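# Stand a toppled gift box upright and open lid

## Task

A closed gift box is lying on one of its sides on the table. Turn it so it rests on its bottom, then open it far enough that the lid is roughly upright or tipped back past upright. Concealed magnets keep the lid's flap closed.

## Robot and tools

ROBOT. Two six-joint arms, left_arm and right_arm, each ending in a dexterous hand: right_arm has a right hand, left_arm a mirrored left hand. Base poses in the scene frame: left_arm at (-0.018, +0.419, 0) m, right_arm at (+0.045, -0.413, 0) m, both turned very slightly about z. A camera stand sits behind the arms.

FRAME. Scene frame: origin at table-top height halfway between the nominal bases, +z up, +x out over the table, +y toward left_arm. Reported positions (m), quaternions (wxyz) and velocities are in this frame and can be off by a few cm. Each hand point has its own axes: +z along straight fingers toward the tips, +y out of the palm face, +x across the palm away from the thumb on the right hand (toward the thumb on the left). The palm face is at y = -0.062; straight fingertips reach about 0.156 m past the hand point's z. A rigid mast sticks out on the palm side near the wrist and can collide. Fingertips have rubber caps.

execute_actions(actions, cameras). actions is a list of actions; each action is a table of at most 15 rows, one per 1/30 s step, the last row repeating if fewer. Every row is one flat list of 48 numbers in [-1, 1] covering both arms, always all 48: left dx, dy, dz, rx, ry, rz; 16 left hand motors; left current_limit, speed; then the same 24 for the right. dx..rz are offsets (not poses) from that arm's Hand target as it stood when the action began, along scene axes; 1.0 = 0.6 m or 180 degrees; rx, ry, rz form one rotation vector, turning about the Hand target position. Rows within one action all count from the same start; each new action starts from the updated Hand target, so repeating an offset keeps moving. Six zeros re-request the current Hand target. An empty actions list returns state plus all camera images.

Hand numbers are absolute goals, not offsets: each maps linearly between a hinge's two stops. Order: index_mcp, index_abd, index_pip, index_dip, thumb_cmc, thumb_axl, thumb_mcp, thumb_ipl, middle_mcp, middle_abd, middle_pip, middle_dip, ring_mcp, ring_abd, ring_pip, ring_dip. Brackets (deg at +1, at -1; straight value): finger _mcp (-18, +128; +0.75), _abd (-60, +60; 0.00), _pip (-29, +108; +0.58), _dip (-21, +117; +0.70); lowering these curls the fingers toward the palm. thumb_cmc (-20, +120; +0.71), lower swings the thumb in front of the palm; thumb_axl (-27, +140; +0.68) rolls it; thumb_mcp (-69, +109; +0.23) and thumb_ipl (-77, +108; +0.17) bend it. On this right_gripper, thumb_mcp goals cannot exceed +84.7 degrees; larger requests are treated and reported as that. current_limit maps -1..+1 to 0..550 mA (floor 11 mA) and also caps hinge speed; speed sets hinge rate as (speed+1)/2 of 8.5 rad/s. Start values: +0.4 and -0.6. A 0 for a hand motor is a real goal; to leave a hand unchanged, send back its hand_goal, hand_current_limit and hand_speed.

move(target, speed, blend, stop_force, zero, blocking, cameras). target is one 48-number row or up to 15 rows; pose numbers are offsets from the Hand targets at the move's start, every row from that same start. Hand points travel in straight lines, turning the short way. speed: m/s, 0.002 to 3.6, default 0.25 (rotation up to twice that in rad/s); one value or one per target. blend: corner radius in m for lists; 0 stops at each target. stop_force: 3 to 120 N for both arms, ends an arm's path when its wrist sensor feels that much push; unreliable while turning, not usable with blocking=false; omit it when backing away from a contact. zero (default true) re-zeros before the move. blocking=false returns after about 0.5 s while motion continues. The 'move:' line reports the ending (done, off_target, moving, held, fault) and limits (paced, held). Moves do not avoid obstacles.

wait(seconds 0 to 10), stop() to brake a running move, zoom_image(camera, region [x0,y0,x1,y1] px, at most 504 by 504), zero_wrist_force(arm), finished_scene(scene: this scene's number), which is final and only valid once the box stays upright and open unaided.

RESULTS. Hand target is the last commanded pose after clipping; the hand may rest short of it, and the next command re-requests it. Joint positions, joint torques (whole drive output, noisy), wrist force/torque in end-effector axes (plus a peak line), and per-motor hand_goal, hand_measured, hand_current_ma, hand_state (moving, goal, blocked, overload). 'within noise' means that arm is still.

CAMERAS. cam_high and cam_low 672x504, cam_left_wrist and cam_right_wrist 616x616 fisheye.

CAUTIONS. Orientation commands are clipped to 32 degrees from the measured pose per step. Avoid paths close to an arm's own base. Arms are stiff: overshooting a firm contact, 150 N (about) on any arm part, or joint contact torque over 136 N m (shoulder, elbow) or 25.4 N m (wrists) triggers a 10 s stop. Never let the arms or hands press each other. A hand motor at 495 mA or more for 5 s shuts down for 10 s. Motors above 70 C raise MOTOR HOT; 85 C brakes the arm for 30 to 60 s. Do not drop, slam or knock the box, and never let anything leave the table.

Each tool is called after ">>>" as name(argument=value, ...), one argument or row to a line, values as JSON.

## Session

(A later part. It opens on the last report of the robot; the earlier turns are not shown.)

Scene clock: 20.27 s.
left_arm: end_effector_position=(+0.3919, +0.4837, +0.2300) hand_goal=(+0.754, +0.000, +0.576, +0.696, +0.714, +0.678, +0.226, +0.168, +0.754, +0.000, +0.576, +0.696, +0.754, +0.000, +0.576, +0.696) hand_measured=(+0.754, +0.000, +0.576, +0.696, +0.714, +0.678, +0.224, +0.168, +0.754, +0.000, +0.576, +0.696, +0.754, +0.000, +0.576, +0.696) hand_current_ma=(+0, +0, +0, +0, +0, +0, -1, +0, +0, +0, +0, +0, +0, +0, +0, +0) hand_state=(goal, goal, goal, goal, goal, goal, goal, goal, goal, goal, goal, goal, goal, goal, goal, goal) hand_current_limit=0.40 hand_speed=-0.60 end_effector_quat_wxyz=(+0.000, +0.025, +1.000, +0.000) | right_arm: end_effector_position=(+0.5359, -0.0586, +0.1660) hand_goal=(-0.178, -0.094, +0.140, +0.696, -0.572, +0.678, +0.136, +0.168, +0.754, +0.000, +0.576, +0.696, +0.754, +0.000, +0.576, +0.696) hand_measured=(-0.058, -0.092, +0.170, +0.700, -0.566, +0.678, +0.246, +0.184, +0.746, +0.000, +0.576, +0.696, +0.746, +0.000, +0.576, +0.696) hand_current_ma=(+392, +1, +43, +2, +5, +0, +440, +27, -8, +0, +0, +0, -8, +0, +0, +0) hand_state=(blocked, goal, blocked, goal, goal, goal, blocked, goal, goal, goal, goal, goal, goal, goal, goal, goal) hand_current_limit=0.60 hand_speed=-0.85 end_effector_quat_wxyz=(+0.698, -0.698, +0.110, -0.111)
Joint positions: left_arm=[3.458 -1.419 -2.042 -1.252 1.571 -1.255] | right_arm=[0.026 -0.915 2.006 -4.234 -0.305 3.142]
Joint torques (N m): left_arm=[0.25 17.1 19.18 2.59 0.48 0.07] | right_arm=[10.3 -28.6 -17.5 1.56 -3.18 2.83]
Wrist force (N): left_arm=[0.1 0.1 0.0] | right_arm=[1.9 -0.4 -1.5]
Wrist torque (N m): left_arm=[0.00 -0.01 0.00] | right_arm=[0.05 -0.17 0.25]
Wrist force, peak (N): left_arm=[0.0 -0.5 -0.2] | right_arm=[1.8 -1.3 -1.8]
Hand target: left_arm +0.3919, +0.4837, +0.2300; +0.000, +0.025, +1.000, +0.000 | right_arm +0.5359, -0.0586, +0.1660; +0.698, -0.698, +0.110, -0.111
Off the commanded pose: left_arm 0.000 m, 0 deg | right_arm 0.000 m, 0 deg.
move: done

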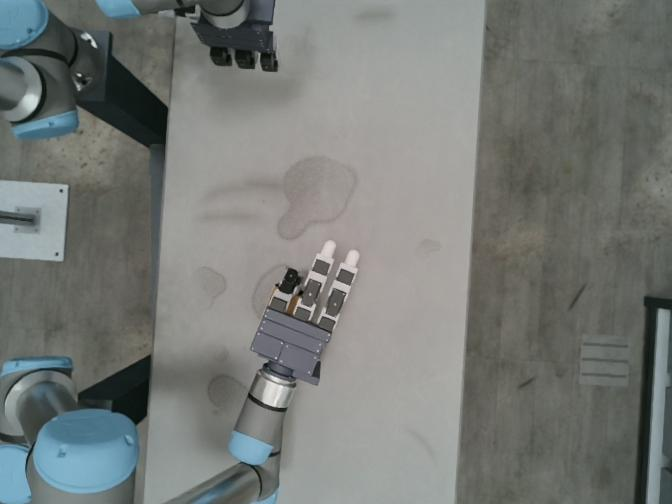

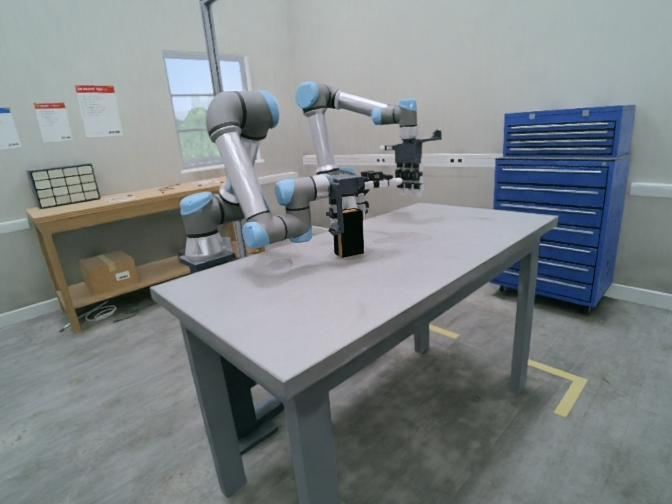

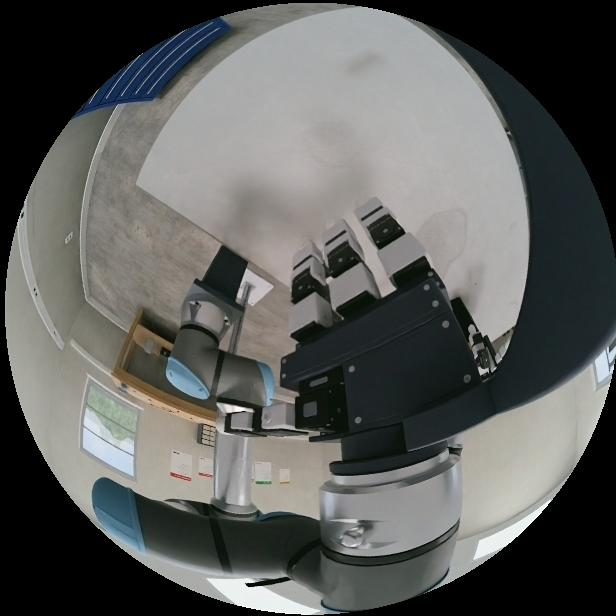

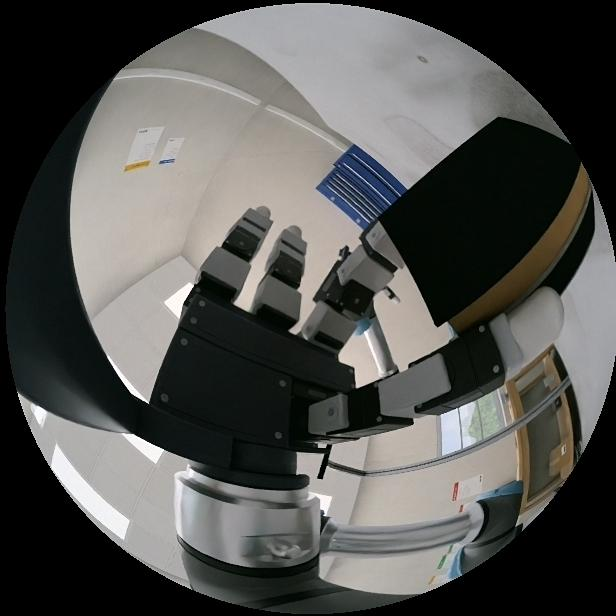

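>>> move(
  target=[
    [0,0,0,0,0,0,0.754,0.0,0.576,0.696,0.714,0.678,0.226,0.168,0.754,0.0,0.576,0.696,0.754,0.0,0.576,0.696,0.4,-0.6, 0.0688,-0.0224,-0.0037,0.0258,0.0793,0,-0.178,-0.095,0.139,0.696,-0.5714,0.678,0.135,0.168,0.754,0.0,0.576,0.696,0.754,0.0,0.576,0.696,0.6,-0.85],
    [0,0,0,0,0,0,0.754,0.0,0.576,0.696,0.714,0.678,0.226,0.168,0.754,0.0,0.576,0.696,0.754,0.0,0.576,0.696,0.4,-0.6, 0.1293,-0.0420,-0.0207,0.0429,0.1321,0,-0.178,-0.095,0.139,0.696,-0.5714,0.678,0.135,0.168,0.754,0.0,0.576,0.696,0.754,0.0,0.576,0.696,0.6,-0.85],
  ],
  speed=0.08,
  blend=0.01,
  cameras=["all"],
)

>>> zoom_image(
  camera="cam_low",
  region=[290, 150, 420, 280],
)

>>> zoom_image(
  camera="cam_high",
  region=[220, 240, 380, 400],
)

Scene clock: 25.03 s.
left_arm: end_effector_position=(+0.3919, +0.4837, +0.2300) hand_goal=(+0.754, +0.000, +0.576, +0.696, +0.714, +0.678, +0.226, +0.168, +0.754, +0.000, +0.576, +0.696, +0.754, +0.000, +0.576, +0.696) hand_measured=(+0.754, +0.000, +0.576, +0.696, +0.714, +0.678, +0.224, +0.168, +0.754, +0.000, +0.576, +0.696, +0.754, +0.000, +0.576, +0.696) hand_current_ma=(+0, +0, +0, +0, +0, +0, -1, +0, +0, +0, +0, +0, +0, +0, +0, +0) hand_state=(goal, goal, goal, goal, goal, goal, goal, goal, goal, goal, goal, goal, goal, goal, goal, goal) hand_current_limit=0.40 hand_speed=-0.60 end_effector_quat_wxyz=(+0.000, +0.025, +1.000, +0.000) | right_arm: end_effector_position=(+0.6135, -0.0839, +0.1535) hand_goal=(-0.178, -0.094, +0.140, +0.696, -0.572, +0.678, +0.136, +0.168, +0.754, +0.000, +0.576, +0.696, +0.754, +0.000, +0.576, +0.696) hand_measured=(-0.058, -0.092, +0.176, +0.702, -0.558, +0.678, +0.238, +0.186, +0.746, +0.000, +0.576, +0.696, +0.746, +0.000, +0.576, +0.696) hand_current_ma=(+390, +1, +58, +4, +16, +0, +410, +33, -8, +0, +0, +0, -8, +0, +0, +0) hand_state=(blocked, goal, blocked, goal, goal, goal, blocked, goal, goal, goal, goal, goal, goal, goal, goal, goal) hand_current_limit=0.60 hand_speed=-0.85 end_effector_quat_wxyz=(+0.706, -0.658, +0.259, +0.043)
Joint positions: left_arm=[3.458 -1.419 -2.042 -1.252 1.571 -1.255] | right_arm=[-0.038 -0.722 1.686 -4.106 -0.241 3.578]
Joint torques (N m): left_arm=[0.03 16.5 19.83 2.7 0.45 0.2] | right_arm=[6.04 -58.06 -4.47 -1.97 -0.23 -3.1]
Wrist force (N): left_arm=[0.4 -0.1 -0.2] | right_arm=[2.3 0.7 -1.2]
Wrist torque (N m): left_arm=[0.00 -0.06 0.04] | right_arm=[0.21 -0.15 0.31]
Wrist force, peak (N): left_arm=[0.3 0.0 -0.5] | right_arm=[1.2 -5.2 -3.3]
Hand target: left_arm +0.3919, +0.4837, +0.2300; +0.000, +0.025, +1.000, +0.000 | right_arm +0.6134, -0.0838, +0.1536; +0.706, -0.658, +0.259, +0.043
Off the commanded pose: left_arm 0.000 m, 0 deg | right_arm 0.000 m, 0 deg.
move: done

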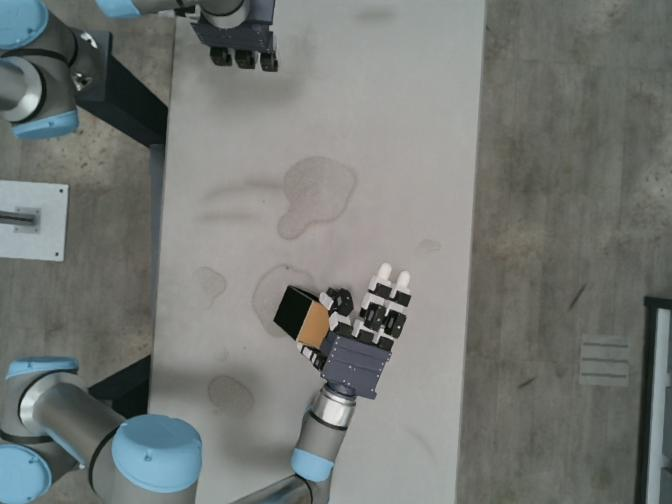

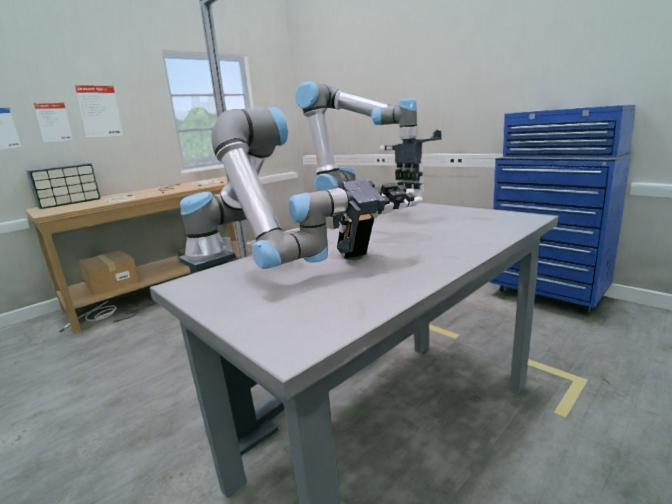

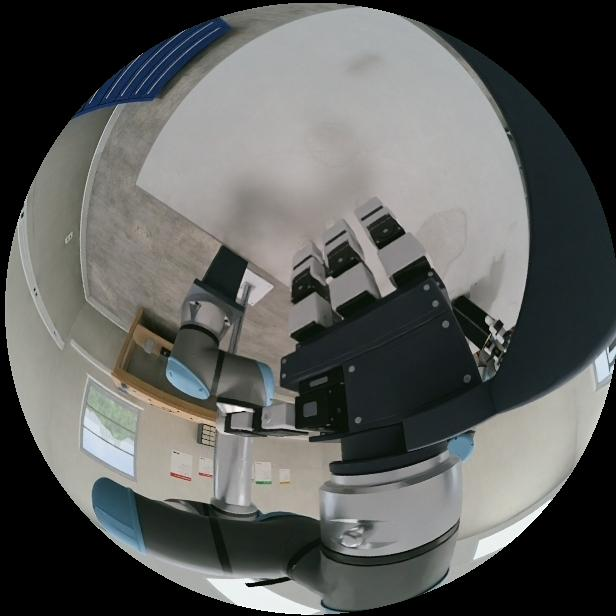

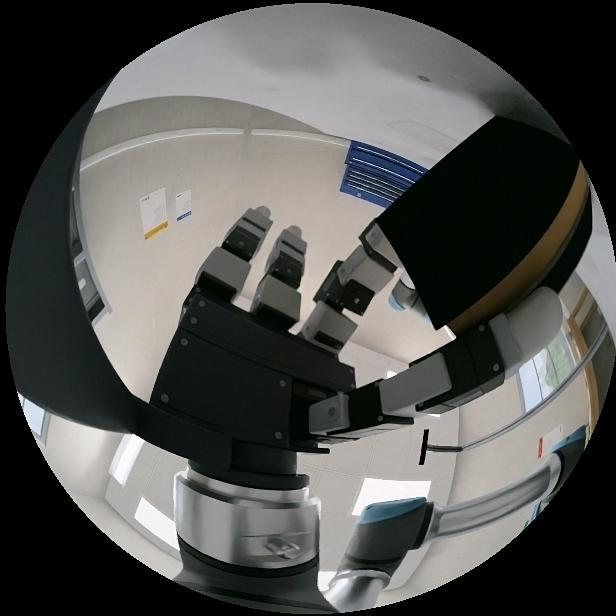

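Scaled by 3.877.

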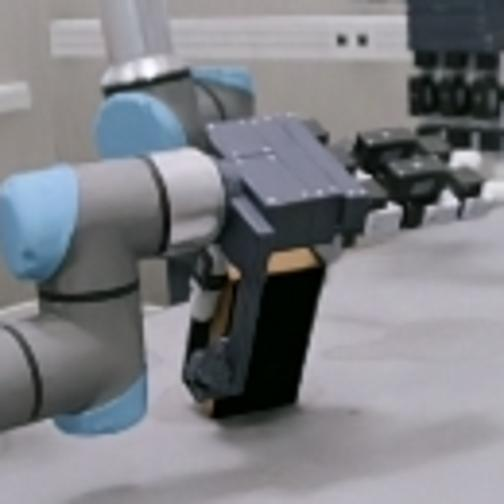

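Scaled by 3.150.

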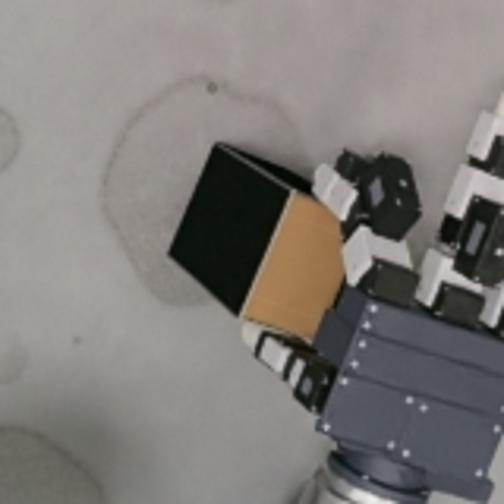

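>>> move(
  target=[
    [0,0,0,0,0,0,0.754,0.0,0.576,0.696,0.714,0.678,0.226,0.168,0.754,0.0,0.576,0.696,0.754,0.0,0.576,0.696,0.4,-0.6, 0.0393,-0.0128,-0.0167,-0.0086,-0.0264,0,-0.178,-0.095,0.139,0.696,-0.5714,0.678,0.135,0.168,0.754,0.0,0.576,0.696,0.754,0.0,0.576,0.696,0.6,-0.85],
  ],
  speed=0.06,
  cameras=["all"],
)

>>> zoom_image(
  camera="cam_low",
  region=[290, 150, 420, 280],
)

>>> zoom_image(
  camera="cam_high",
  region=[220, 240, 380, 400],
)

Scene clock: 26.47 s.
left_arm: end_effector_position=(+0.3919, +0.4837, +0.2300) hand_goal=(+0.754, +0.000, +0.576, +0.696, +0.714, +0.678, +0.226, +0.168, +0.754, +0.000, +0.576, +0.696, +0.754, +0.000, +0.576, +0.696) hand_measured=(+0.754, +0.000, +0.576, +0.696, +0.714, +0.678, +0.224, +0.168, +0.754, +0.000, +0.576, +0.696, +0.754, +0.000, +0.576, +0.696) hand_current_ma=(+0, +0, +0, +0, +0, +0, -1, +0, +0, +0, +0, +0, +0, +0, +0, +0) hand_state=(goal, goal, goal, goal, goal, goal, goal, goal, goal, goal, goal, goal, goal, goal, goal, goal) hand_current_limit=0.40 hand_speed=-0.60 end_effector_quat_wxyz=(+0.000, +0.025, +1.000, +0.000) | right_arm: end_effector_position=(+0.6371, -0.0916, +0.1434) hand_goal=(-0.178, -0.094, +0.140, +0.696, -0.572, +0.678, +0.136, +0.168, +0.754, +0.000, +0.576, +0.696, +0.754, +0.000, +0.576, +0.696) hand_measured=(-0.058, -0.092, +0.180, +0.702, -0.570, +0.680, +0.236, +0.178, +0.746, +0.000, +0.576, +0.696, +0.746, +0.000, +0.576, +0.696) hand_current_ma=(+390, +1, +71, +4, +1, +1, +400, +15, -8, +0, +0, +0, -8, +0, +0, +0) hand_state=(blocked, goal, blocked, goal, goal, goal, blocked, goal, goal, goal, goal, goal, goal, goal, goal, goal) hand_current_limit=0.60 hand_speed=-0.85 end_effector_quat_wxyz=(+0.707, -0.669, +0.230, +0.012) end_effector_velocity=(-0.001, +0.000, +0.001) end_effector_angular_velocity=(+0.002, +0.007, +0.000)
Joint positions: left_arm=[3.458 -1.419 -2.042 -1.252 1.571 -1.255] | right_arm=[-0.046 -0.688 1.627 -4.081 -0.233 3.49]
Joint velocities: left_arm=[within noise] | right_arm=[-0.001 -0.003 0.003 0 0 0.007]
Joint torques (N m): left_arm=[0.14 17.34 20.35 2.66 0.36 0.27] | right_arm=[-0.07 -56.58 -4 -0.33 1.03 2.94]
Wrist force (N): left_arm=[0.2 0.0 -0.3] | right_arm=[3.2 -1.7 -1.2]
Wrist torque (N m): left_arm=[0.01 -0.03 0.02] | right_arm=[0.02 -0.26 0.27]
Wrist force, peak (N): left_arm=[0.1 -0.3 -0.4] | right_arm=[2.4 -3.2 -2.3]
Hand target: left_arm +0.3919, +0.4837, +0.2300; +0.000, +0.025, +1.000, +0.000 | right_arm +0.6370, -0.0915, +0.1435; +0.707, -0.669, +0.230, +0.012
Off the commanded pose: left_arm 0.000 m, 0 deg | right_arm 0.000 m, 0 deg.
move: done

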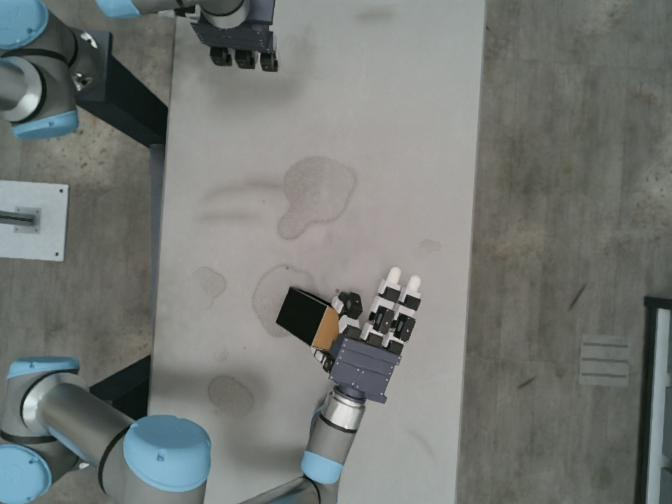

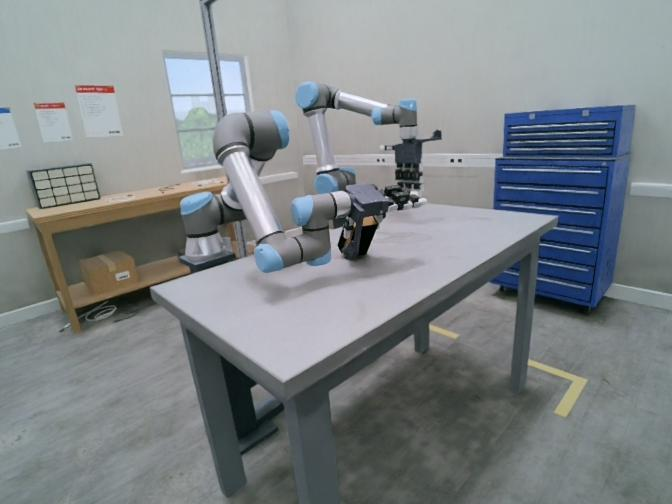

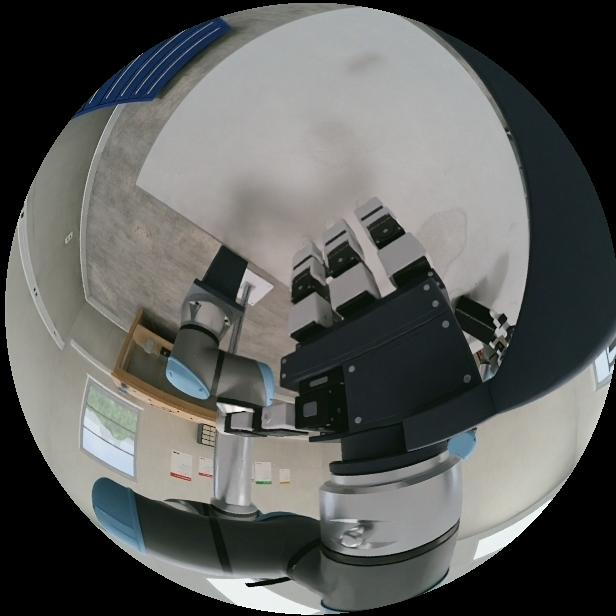

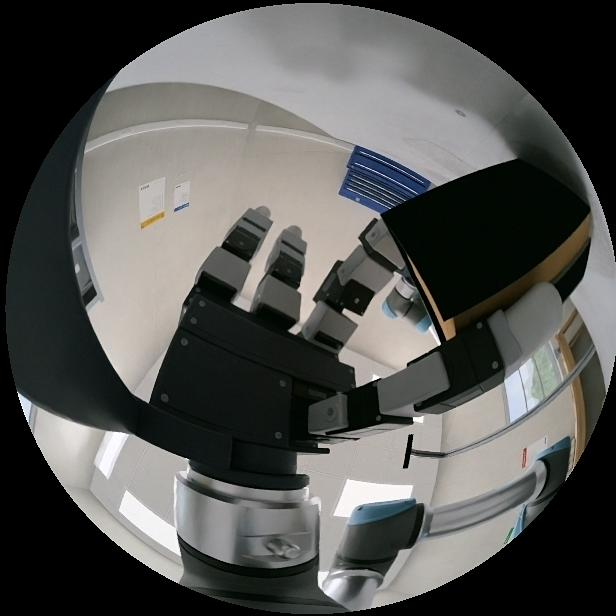

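Scaled by 3.877.

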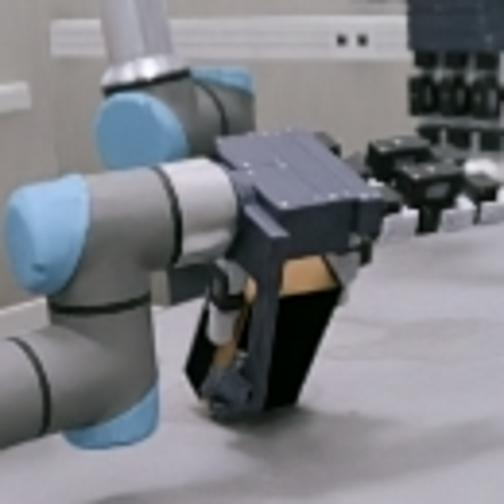

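Scaled by 3.150.

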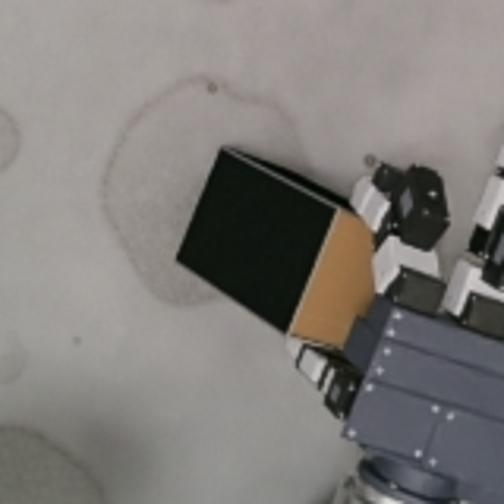

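>>> move(
  target=[
    [0,0,0,0,0,0,0.754,0.0,0.576,0.696,0.714,0.678,0.226,0.168,0.754,0.0,0.576,0.696,0.754,0.0,0.576,0.696,0.4,-0.6, 0.0260,-0.0085,-0.0252,-0.0172,-0.0528,0,-0.178,-0.095,0.139,0.696,-0.5714,0.678,0.135,0.168,0.754,0.0,0.576,0.696,0.754,0.0,0.576,0.696,0.6,-0.85],
    [0,0,0,0,0,0,0.754,0.0,0.576,0.696,0.714,0.678,0.226,0.168,0.754,0.0,0.576,0.696,0.754,0.0,0.576,0.696,0.4,-0.6, 0.0414,-0.0134,-0.0618,-0.0343,-0.1057,0,-0.178,-0.095,0.139,0.696,-0.5714,0.678,0.135,0.168,0.754,0.0,0.576,0.696,0.754,0.0,0.576,0.696,0.6,-0.85],
  ],
  speed=0.06,
  blend=0.01,
  cameras=["all"],
)

>>> zoom_image(
  camera="cam_low",
  region=[290, 150, 420, 280],
)

>>> zoom_image(
  camera="cam_high",
  region=[220, 240, 380, 400],
)

Scene clock: 30.03 s.
left_arm: end_effector_position=(+0.3919, +0.4837, +0.2300) hand_goal=(+0.754, +0.000, +0.576, +0.696, +0.714, +0.678, +0.226, +0.168, +0.754, +0.000, +0.576, +0.696, +0.754, +0.000, +0.576, +0.696) hand_measured=(+0.754, +0.000, +0.576, +0.696, +0.714, +0.678, +0.224, +0.168, +0.754, +0.000, +0.576, +0.696, +0.754, +0.000, +0.576, +0.696) hand_current_ma=(+0, +0, +0, +0, +0, +0, -1, +0, +0, +0, +0, +0, +0, +0, +0, +0) hand_state=(goal, goal, goal, goal, goal, goal, goal, goal, goal, goal, goal, goal, goal, goal, goal, goal) hand_current_limit=0.40 hand_speed=-0.60 end_effector_quat_wxyz=(+0.000, +0.025, +1.000, +0.000) | right_arm: end_effector_position=(+0.6619, -0.0995, +0.1063) hand_goal=(-0.178, -0.094, +0.140, +0.696, -0.572, +0.678, +0.136, +0.168, +0.754, +0.000, +0.576, +0.696, +0.754, +0.000, +0.576, +0.696) hand_measured=(-0.058, -0.090, +0.184, +0.700, -0.580, +0.688, +0.236, +0.170, +0.746, +0.000, +0.576, +0.696, +0.746, +0.000, +0.576, +0.696) hand_current_ma=(+390, +2, +77, +2, -5, +13, +398, +2, -8, +0, +0, +0, -8, +0, +0, +0) hand_state=(blocked, goal, blocked, goal, goal, goal, blocked, goal, goal, goal, goal, goal, goal, goal, goal, goal) hand_current_limit=0.60 hand_speed=-0.85 end_effector_quat_wxyz=(+0.698, -0.698, +0.110, -0.111) end_effector_velocity=(-0.001, +0.001, +0.000) end_effector_angular_velocity=(+0.002, +0.008, +0.002)
Joint positions: left_arm=[3.458 -1.419 -2.042 -1.252 1.571 -1.255] | right_arm=[-0.045 -0.643 1.624 -4.122 -0.234 3.141]
Joint velocities: left_arm=[within noise] | right_arm=[0.001 0 0 0.001 0 0.007]
Joint torques (N m): left_arm=[0.33 17.42 19.16 2.54 0.6 0.15] | right_arm=[11.32 -58.9 -5.42 1.5 -3.09 3.07]
Wrist force (N): left_arm=[0.2 -0.2 -0.1] | right_arm=[2.3 0.1 -0.4]
Wrist torque (N m): left_arm=[-0.02 -0.03 0.03] | right_arm=[0.16 -0.11 0.25]
Wrist force, peak (N): left_arm=[0.2 -0.3 -0.5] | right_arm=[3.2 -4.5 -2.2]
Hand target: left_arm +0.3919, +0.4837, +0.2300; +0.000, +0.025, +1.000, +0.000 | right_arm +0.6619, -0.0995, +0.1065; +0.698, -0.698, +0.110, -0.111
Off the commanded pose: left_arm 0.000 m, 0 deg | right_arm 0.000 m, 0 deg.
move: done

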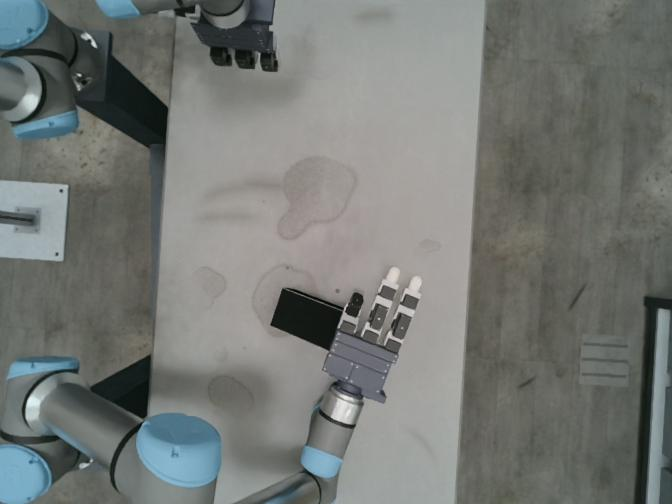

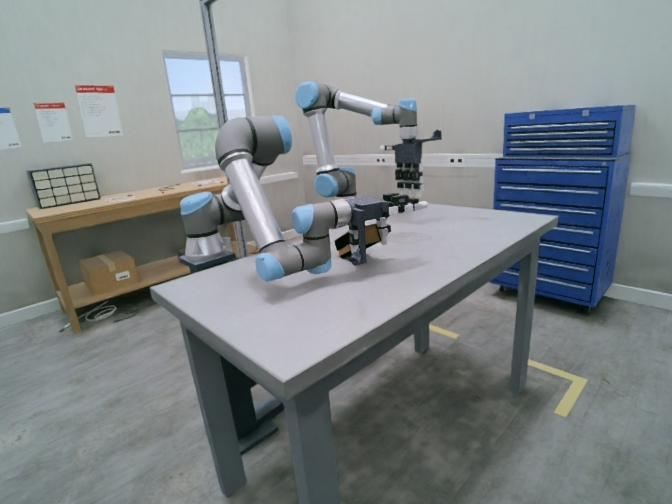

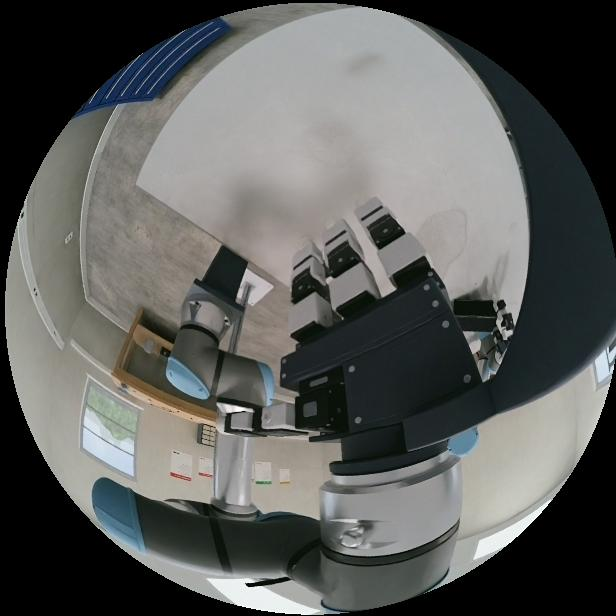

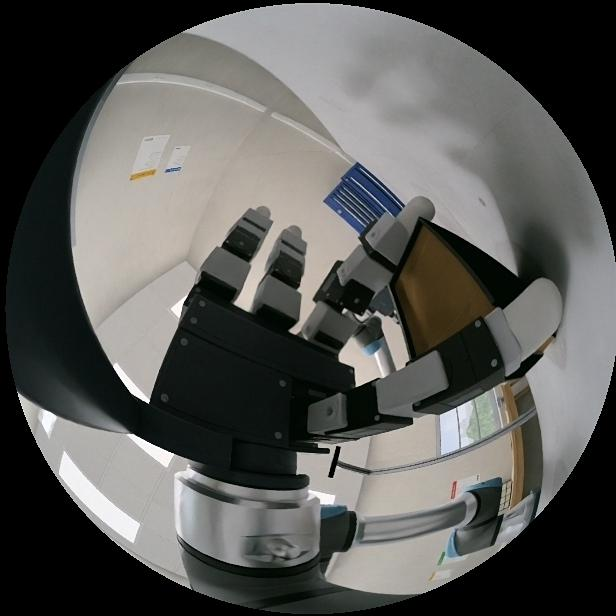

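Scaled by 3.877.

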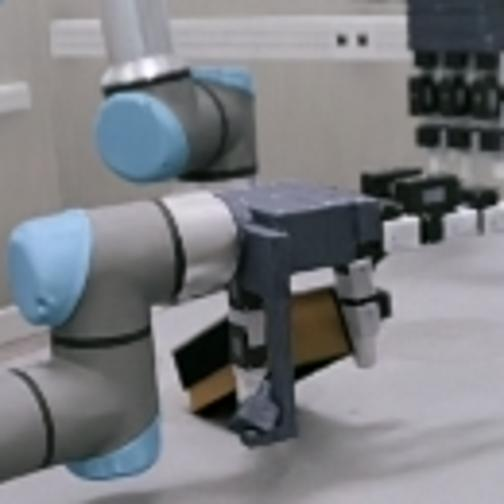

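Scaled by 3.150.

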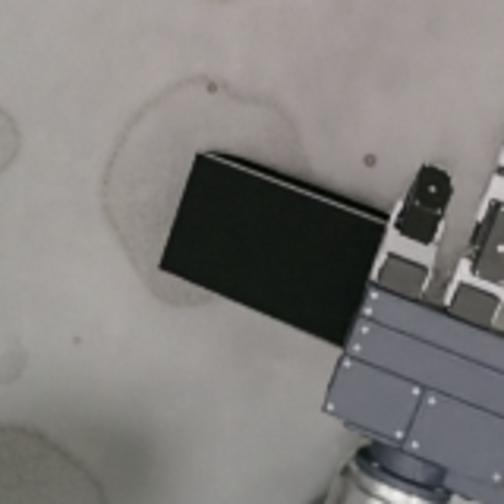

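>>> move(
  target=[
    [0,0,0,0,0,0,0.754,0.0,0.576,0.696,0.714,0.678,0.226,0.168,0.754,0.0,0.576,0.696,0.754,0.0,0.576,0.696,0.4,-0.6, 0.0130,-0.0042,-0.0318,0,0,0,-0.178,-0.095,0.139,0.696,-0.5714,0.678,0.135,0.168,0.754,0.0,0.576,0.696,0.754,0.0,0.576,0.696,0.6,-0.85],
    [0,0,0,0,0,0,0.754,0.0,0.576,0.696,0.714,0.678,0.226,0.168,0.754,0.0,0.576,0.696,0.754,0.0,0.576,0.696,0.4,-0.6, 0.0174,-0.0057,-0.0450,0,0,0,-0.178,-0.095,0.139,0.696,-0.5714,0.678,0.135,0.168,0.754,0.0,0.576,0.696,0.754,0.0,0.576,0.696,0.6,-0.85],
  ],
  speed=0.04,
  blend=0.005,
  cameras=["all"],
)

>>> zoom_image(
  camera="cam_low",
  region=[290, 150, 420, 280],
)

>>> zoom_image(
  camera="cam_high",
  region=[220, 240, 380, 400],
)

Scene clock: 31.53 s.
left_arm: end_effector_position=(+0.3919, +0.4837, +0.2300) hand_goal=(+0.754, +0.000, +0.576, +0.696, +0.714, +0.678, +0.226, +0.168, +0.754, +0.000, +0.576, +0.696, +0.754, +0.000, +0.576, +0.696) hand_measured=(+0.754, +0.000, +0.576, +0.696, +0.714, +0.678, +0.224, +0.168, +0.754, +0.000, +0.576, +0.696, +0.754, +0.000, +0.576, +0.696) hand_current_ma=(+0, +0, +0, +0, +0, +0, -1, +0, +0, +0, +0, +0, +0, +0, +0, +0) hand_state=(goal, goal, goal, goal, goal, goal, goal, goal, goal, goal, goal, goal, goal, goal, goal, goal) hand_current_limit=0.40 hand_speed=-0.60 end_effector_quat_wxyz=(+0.000, +0.025, +1.000, +0.000) | right_arm: end_effector_position=(+0.6724, -0.1030, +0.0794) hand_goal=(-0.178, -0.094, +0.140, +0.696, -0.572, +0.678, +0.136, +0.168, +0.754, +0.000, +0.576, +0.696, +0.754, +0.000, +0.576, +0.696) hand_measured=(-0.058, -0.094, +0.184, +0.696, -0.582, +0.688, +0.226, +0.170, +0.746, +0.000, +0.576, +0.696, +0.746, +0.000, +0.576, +0.696) hand_current_ma=(+390, +0, +77, +0, -9, +13, +342, +1, -8, +0, +0, +0, -8, +0, +0, +0) hand_state=(blocked, goal, blocked, goal, goal, goal, blocked, goal, goal, goal, goal, goal, goal, goal, goal, goal) hand_current_limit=0.60 hand_speed=-0.85 end_effector_quat_wxyz=(+0.698, -0.698, +0.110, -0.111) end_effector_velocity=(-0.001, +0.000, +0.003) end_effector_angular_velocity=(+0.001, -0.001, +0.000)
Joint positions: left_arm=[3.458 -1.419 -2.042 -1.252 1.571 -1.255] | right_arm=[-0.049 -0.577 1.576 -4.141 -0.23 3.142]
Joint velocities: left_arm=[within noise] | right_arm=[0 -0.006 0.003 0 0 0.003]
Joint torques (N m): left_arm=[-0.31 17.96 19.28 2.67 0.53 0.15] | right_arm=[-8.13 -59.6 -4.29 -0.41 1.99 2.94]
Wrist force (N): left_arm=[0.2 0.0 0.2] | right_arm=[1.5 0.9 -0.7]
Wrist torque (N m): left_arm=[-0.01 -0.02 0.01] | right_arm=[0.12 -0.12 0.16]
Wrist force, peak (N): left_arm=[0.2 -0.2 -0.5] | right_arm=[2.0 1.9 -0.7]
Hand target: left_arm +0.3919, +0.4837, +0.2300; +0.000, +0.025, +1.000, +0.000 | right_arm +0.6723, -0.1029, +0.0795; +0.698, -0.698, +0.110, -0.111
Off the commanded pose: left_arm 0.000 m, 0 deg | right_arm 0.000 m, 0 deg.
move: done; blend cut to 0.0042 m at target 1

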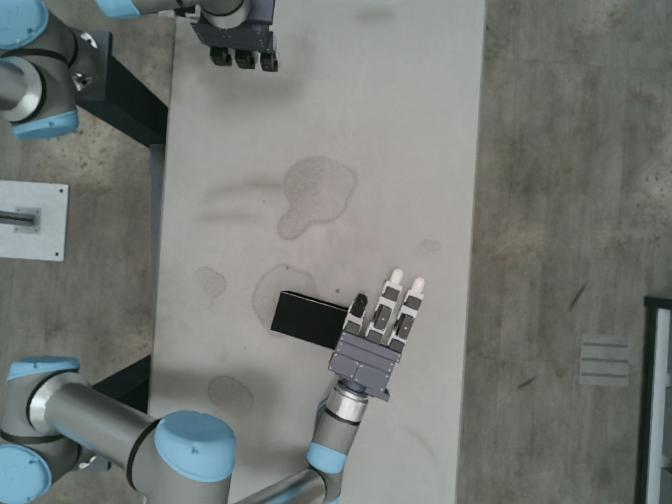

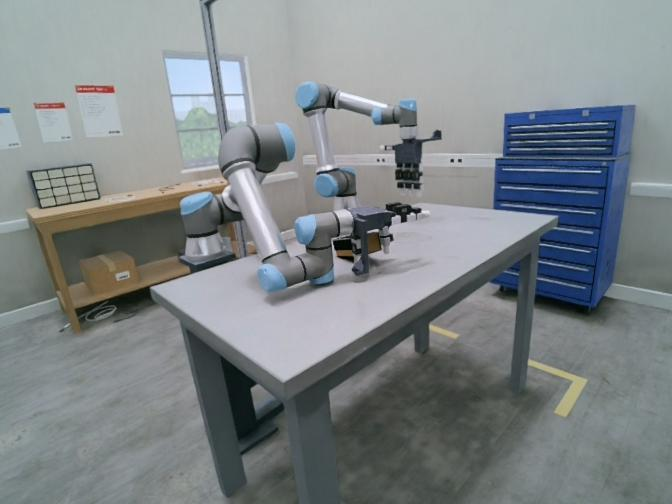

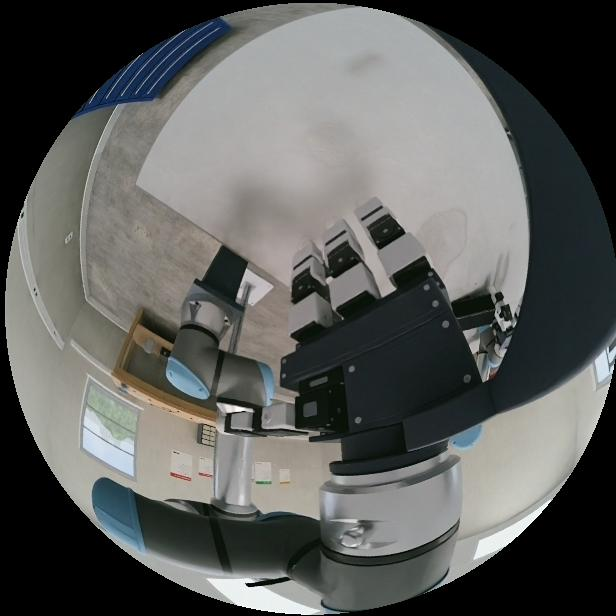

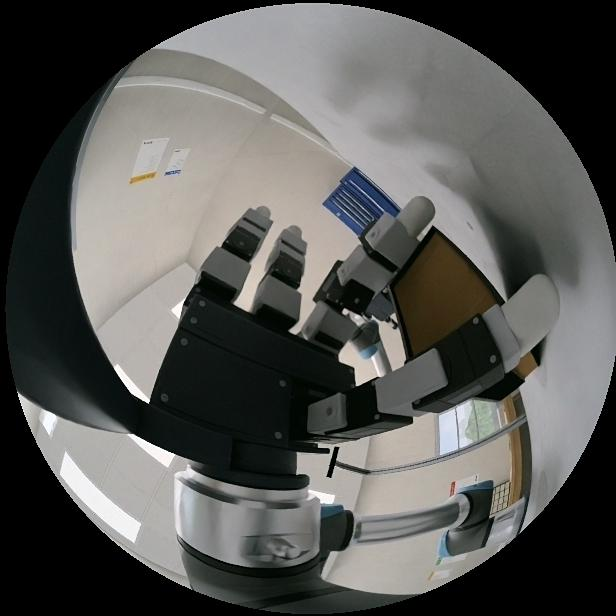

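Scaled by 3.877.

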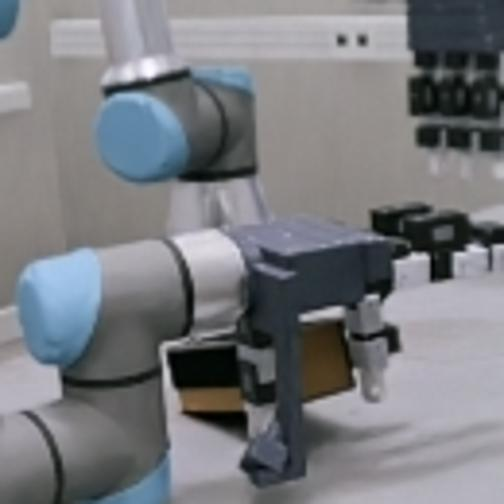

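Scaled by 3.150.

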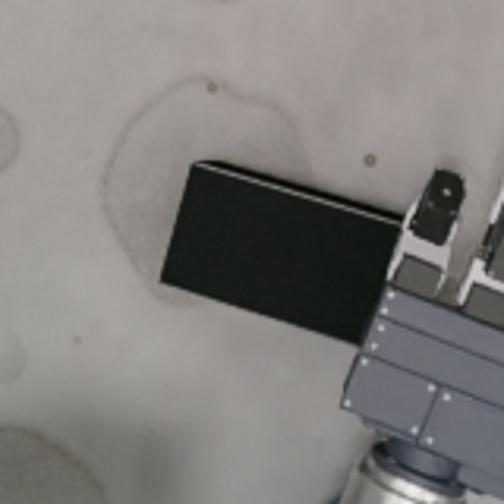

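>>> zoom_image(
  camera="cam_low",
  region=[325, 220, 400, 280],
)

>>> zoom_image(
  camera="cam_right_wrist",
  region=[380, 160, 580, 420],
)

Scaled by 6.720.

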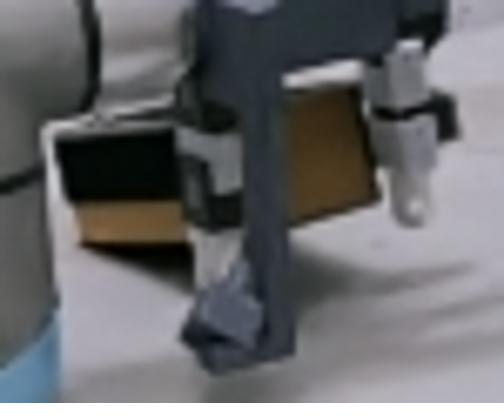

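Scaled by 1.938 from the camera's 616x616 image, which has a finer 880x880 frame.

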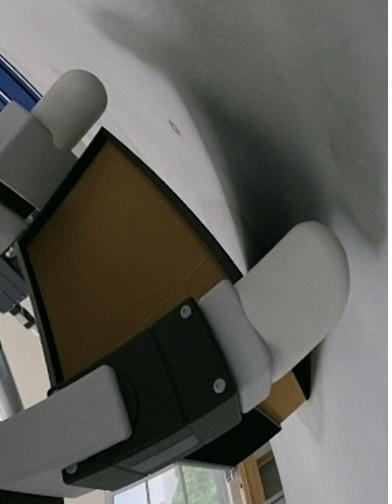

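>>> move(
  target=[
    [0,0,0,0,0,0,0.754,0.0,0.576,0.696,0.714,0.678,0.226,0.168,0.754,0.0,0.576,0.696,0.754,0.0,0.576,0.696,0.4,-0.6, 0.0025,-0.0008,-0.0200,0,0,0,-0.178,-0.095,0.139,0.696,-0.5714,0.678,0.135,0.168,0.754,0.0,0.576,0.696,0.754,0.0,0.576,0.696,0.6,-0.85],
  ],
  speed=0.02,
  stop_force=5,
  cameras=["all"],
)

>>> zoom_image(
  camera="cam_low",
  region=[325, 220, 400, 280],
)

>>> zoom_image(
  camera="cam_right_wrist",
  region=[380, 160, 580, 420],
)

Scene clock: 33.77 s.
left_arm: end_effector_position=(+0.3919, +0.4837, +0.2300) hand_goal=(+0.754, +0.000, +0.576, +0.696, +0.714, +0.678, +0.226, +0.168, +0.754, +0.000, +0.576, +0.696, +0.754, +0.000, +0.576, +0.696) hand_measured=(+0.754, +0.000, +0.576, +0.696, +0.714, +0.678, +0.224, +0.168, +0.754, +0.000, +0.576, +0.696, +0.754, +0.000, +0.576, +0.696) hand_current_ma=(+0, +0, +0, +0, +0, +0, -1, +0, +0, +0, +0, +0, +0, +0, +0, +0) hand_state=(goal, goal, goal, goal, goal, goal, goal, goal, goal, goal, goal, goal, goal, goal, goal, goal) hand_current_limit=0.40 hand_speed=-0.60 end_effector_quat_wxyz=(+0.000, +0.025, +1.000, +0.000) | right_arm: end_effector_position=(+0.6736, -0.1032, +0.0729) hand_goal=(-0.178, -0.094, +0.140, +0.696, -0.572, +0.678, +0.136, +0.168, +0.754, +0.000, +0.576, +0.696, +0.754, +0.000, +0.576, +0.696) hand_measured=(-0.058, -0.094, +0.184, +0.696, -0.582, +0.688, +0.224, +0.170, +0.744, +0.000, +0.576, +0.696, +0.744, +0.000, +0.576, +0.696) hand_current_ma=(+390, +0, +77, +0, -9, +13, +333, +1, -9, +0, +0, +0, -9, +0, +0, +0) hand_state=(blocked, goal, blocked, goal, goal, goal, blocked, goal, goal, goal, goal, goal, goal, goal, goal, goal) hand_current_limit=0.60 hand_speed=-0.85 end_effector_quat_wxyz=(+0.698, -0.698, +0.110, -0.111)
Joint positions: left_arm=[3.458 -1.419 -2.042 -1.252 1.571 -1.255] | right_arm=[-0.05 -0.563 1.567 -4.148 -0.229 3.142]
Joint torques (N m): left_arm=[0.31 17.73 19.84 2.66 0.52 0.07] | right_arm=[-0.33 -49.58 -12.43 -0.64 -0.19 0.02]
Wrist force (N): left_arm=[0.0 -0.3 -0.3] | right_arm=[1.5 1.2 -0.7]
Wrist torque (N m): left_arm=[-0.01 -0.01 0.01] | right_arm=[0.15 -0.11 0.12]
Wrist force, peak (N): left_arm=[0.2 -0.3 -0.5] | right_arm=[1.8 2.5 -0.9]
Hand target: left_arm +0.3919, +0.4837, +0.2300; +0.000, +0.025, +1.000, +0.000 | right_arm +0.6736, -0.1032, +0.0729; +0.698, -0.698, +0.110, -0.111 (not the last commanded pose)
Off the commanded pose: left_arm 0.000 m, 0 deg | right_arm 0.005 m, 0 deg.
FORCE FAULT: contact force on the right arm reached its limit, and that arm stopped. The contact can be on any part of that arm, not only on its tool. That arm's remaining commands of this call were not run. That arm is still stopped at the end of this call. That arm stays stopped for about 10 more seconds. Until then a move that you send moves the other arm only, and its call returns only when the move has ended. Once the stop has ended, the next robot result says so. If the stop ends while you think or write, that arm runs what you send next, counted from a new Hand target: where the arm stands when the stop ends. While its stop runs, that arm, its gripper or tool too, takes no new command. Until it ends, the stop uses up actions while you think or wait. An arm that is not stopped still takes commands.
move: fault (right_arm)

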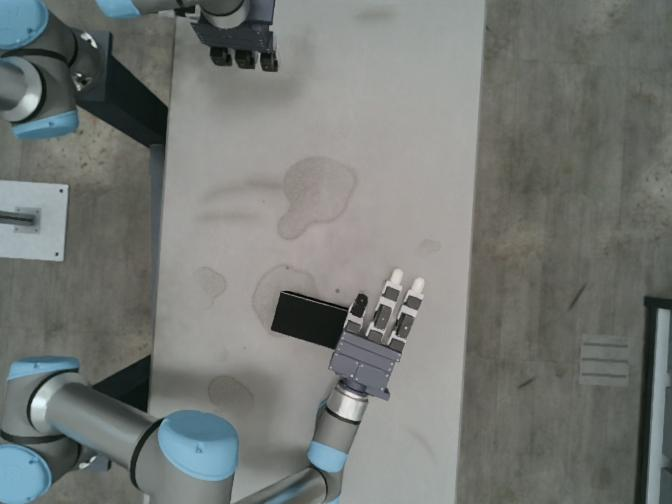

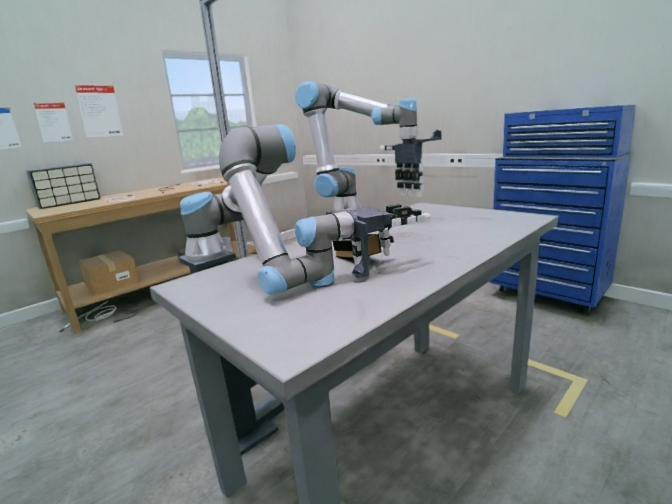

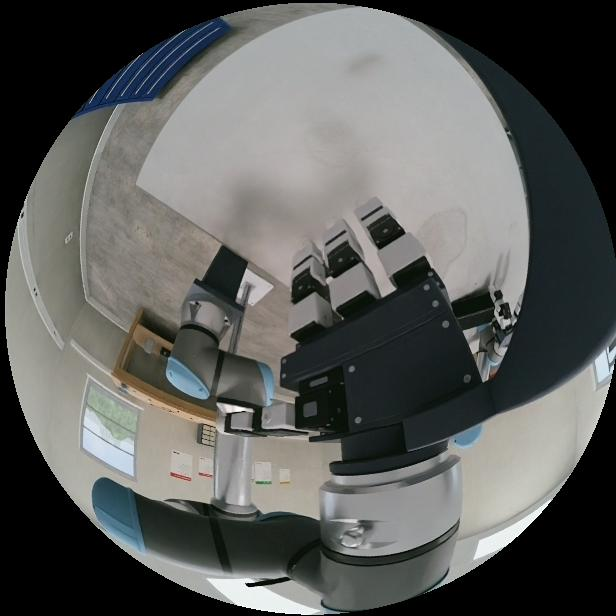

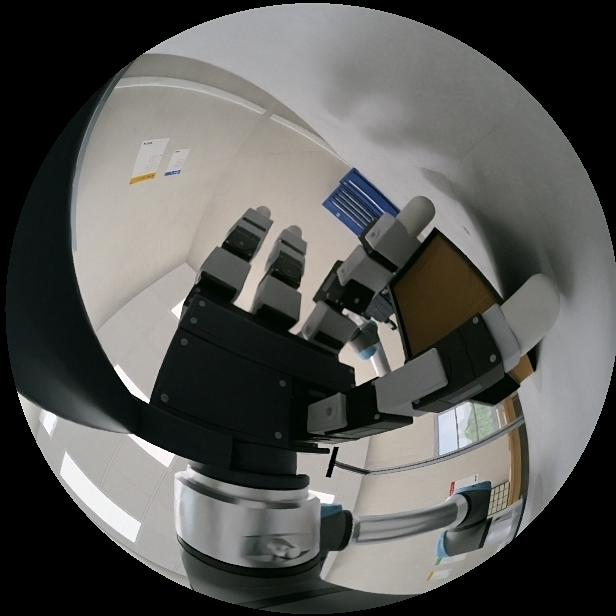

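Scaled by 6.720.

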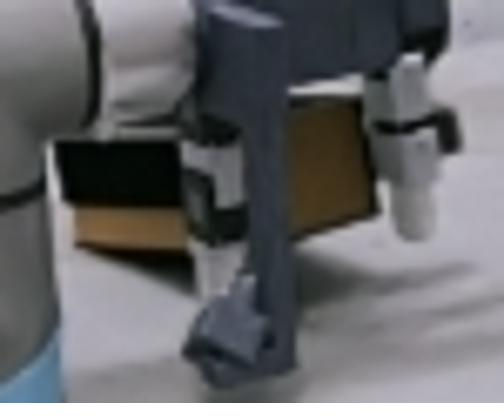

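Scaled by 1.938 from the camera's 616x616 image, which has a finer 880x880 frame.

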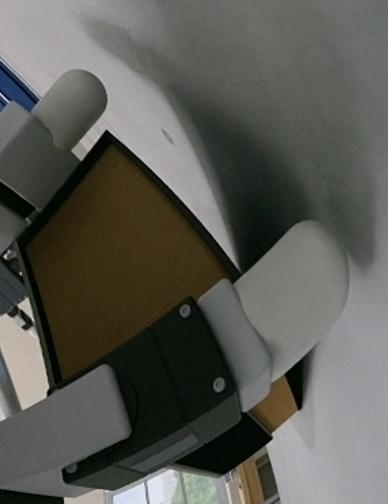

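>>> wait(
  seconds=6,
)

Scene clock: 45.03 s.
left_arm: end_effector_position=(+0.3919, +0.4837, +0.2300) hand_goal=(+0.754, +0.000, +0.576, +0.696, +0.714, +0.678, +0.226, +0.168, +0.754, +0.000, +0.576, +0.696, +0.754, +0.000, +0.576, +0.696) hand_measured=(+0.754, +0.000, +0.576, +0.696, +0.714, +0.678, +0.224, +0.168, +0.754, +0.000, +0.576, +0.696, +0.754, +0.000, +0.576, +0.696) hand_current_ma=(+0, +0, +0, +0, +0, +0, -1, +0, +0, +0, +0, +0, +0, +0, +0, +0) hand_state=(goal, goal, goal, goal, goal, goal, goal, goal, goal, goal, goal, goal, goal, goal, goal, goal) hand_current_limit=0.40 hand_speed=-0.60 end_effector_quat_wxyz=(+0.000, +0.025, +1.000, +0.000) | right_arm: end_effector_position=(+0.6736, -0.1032, +0.0729) hand_goal=(-0.178, -0.094, +0.140, +0.696, -0.572, +0.678, +0.136, +0.168, +0.754, +0.000, +0.576, +0.696, +0.754, +0.000, +0.576, +0.696) hand_measured=(-0.058, -0.094, +0.184, +0.696, -0.582, +0.688, +0.224, +0.170, +0.744, +0.000, +0.576, +0.696, +0.744, +0.000, +0.576, +0.696) hand_current_ma=(+390, +0, +77, +0, -9, +13, +333, +1, -9, +0, +0, +0, -9, +0, +0, +0) hand_state=(blocked, goal, blocked, goal, goal, goal, blocked, goal, goal, goal, goal, goal, goal, goal, goal, goal) hand_current_limit=0.60 hand_speed=-0.85 end_effector_quat_wxyz=(+0.698, -0.698, +0.110, -0.111)
Joint positions: left_arm=[3.458 -1.419 -2.042 -1.252 1.571 -1.255] | right_arm=[-0.05 -0.563 1.567 -4.148 -0.229 3.142]
Joint torques (N m): left_arm=[0.81 18.3 19.8 2.53 0.62 0.17] | right_arm=[-1.64 -49.62 -11.94 -0.43 -0.38 0.17]
Wrist force (N): left_arm=[0.1 -0.1 0.0] | right_arm=[1.9 1.4 -1.0]
Wrist torque (N m): left_arm=[-0.03 -0.02 0.01] | right_arm=[0.22 -0.14 0.15]
Wrist force, peak (N): left_arm=[0.4 0.1 -0.4] | right_arm=[1.9 1.5 -1.2]
Hand target: left_arm +0.3919, +0.4837, +0.2300; +0.000, +0.025, +1.000, +0.000 | right_arm +0.6736, -0.1032, +0.0729; +0.698, -0.698, +0.110, -0.111 (not the last commanded pose)
Off the commanded pose: left_arm 0.000 m, 0 deg | right_arm 0.005 m, 0 deg.
FORCE FAULT, CONTINUED: the right arm's stop, for the force fault that an earlier result reported, is over. The rest of the stop counts as 19 of the actions that you can send in this scene. During its stop the right arm's controller moved it back a little. That arm's target is now where it stood when the stop ended, not its last command. That arm accepts commands again.
wait: 6.00 s; at rest from the start


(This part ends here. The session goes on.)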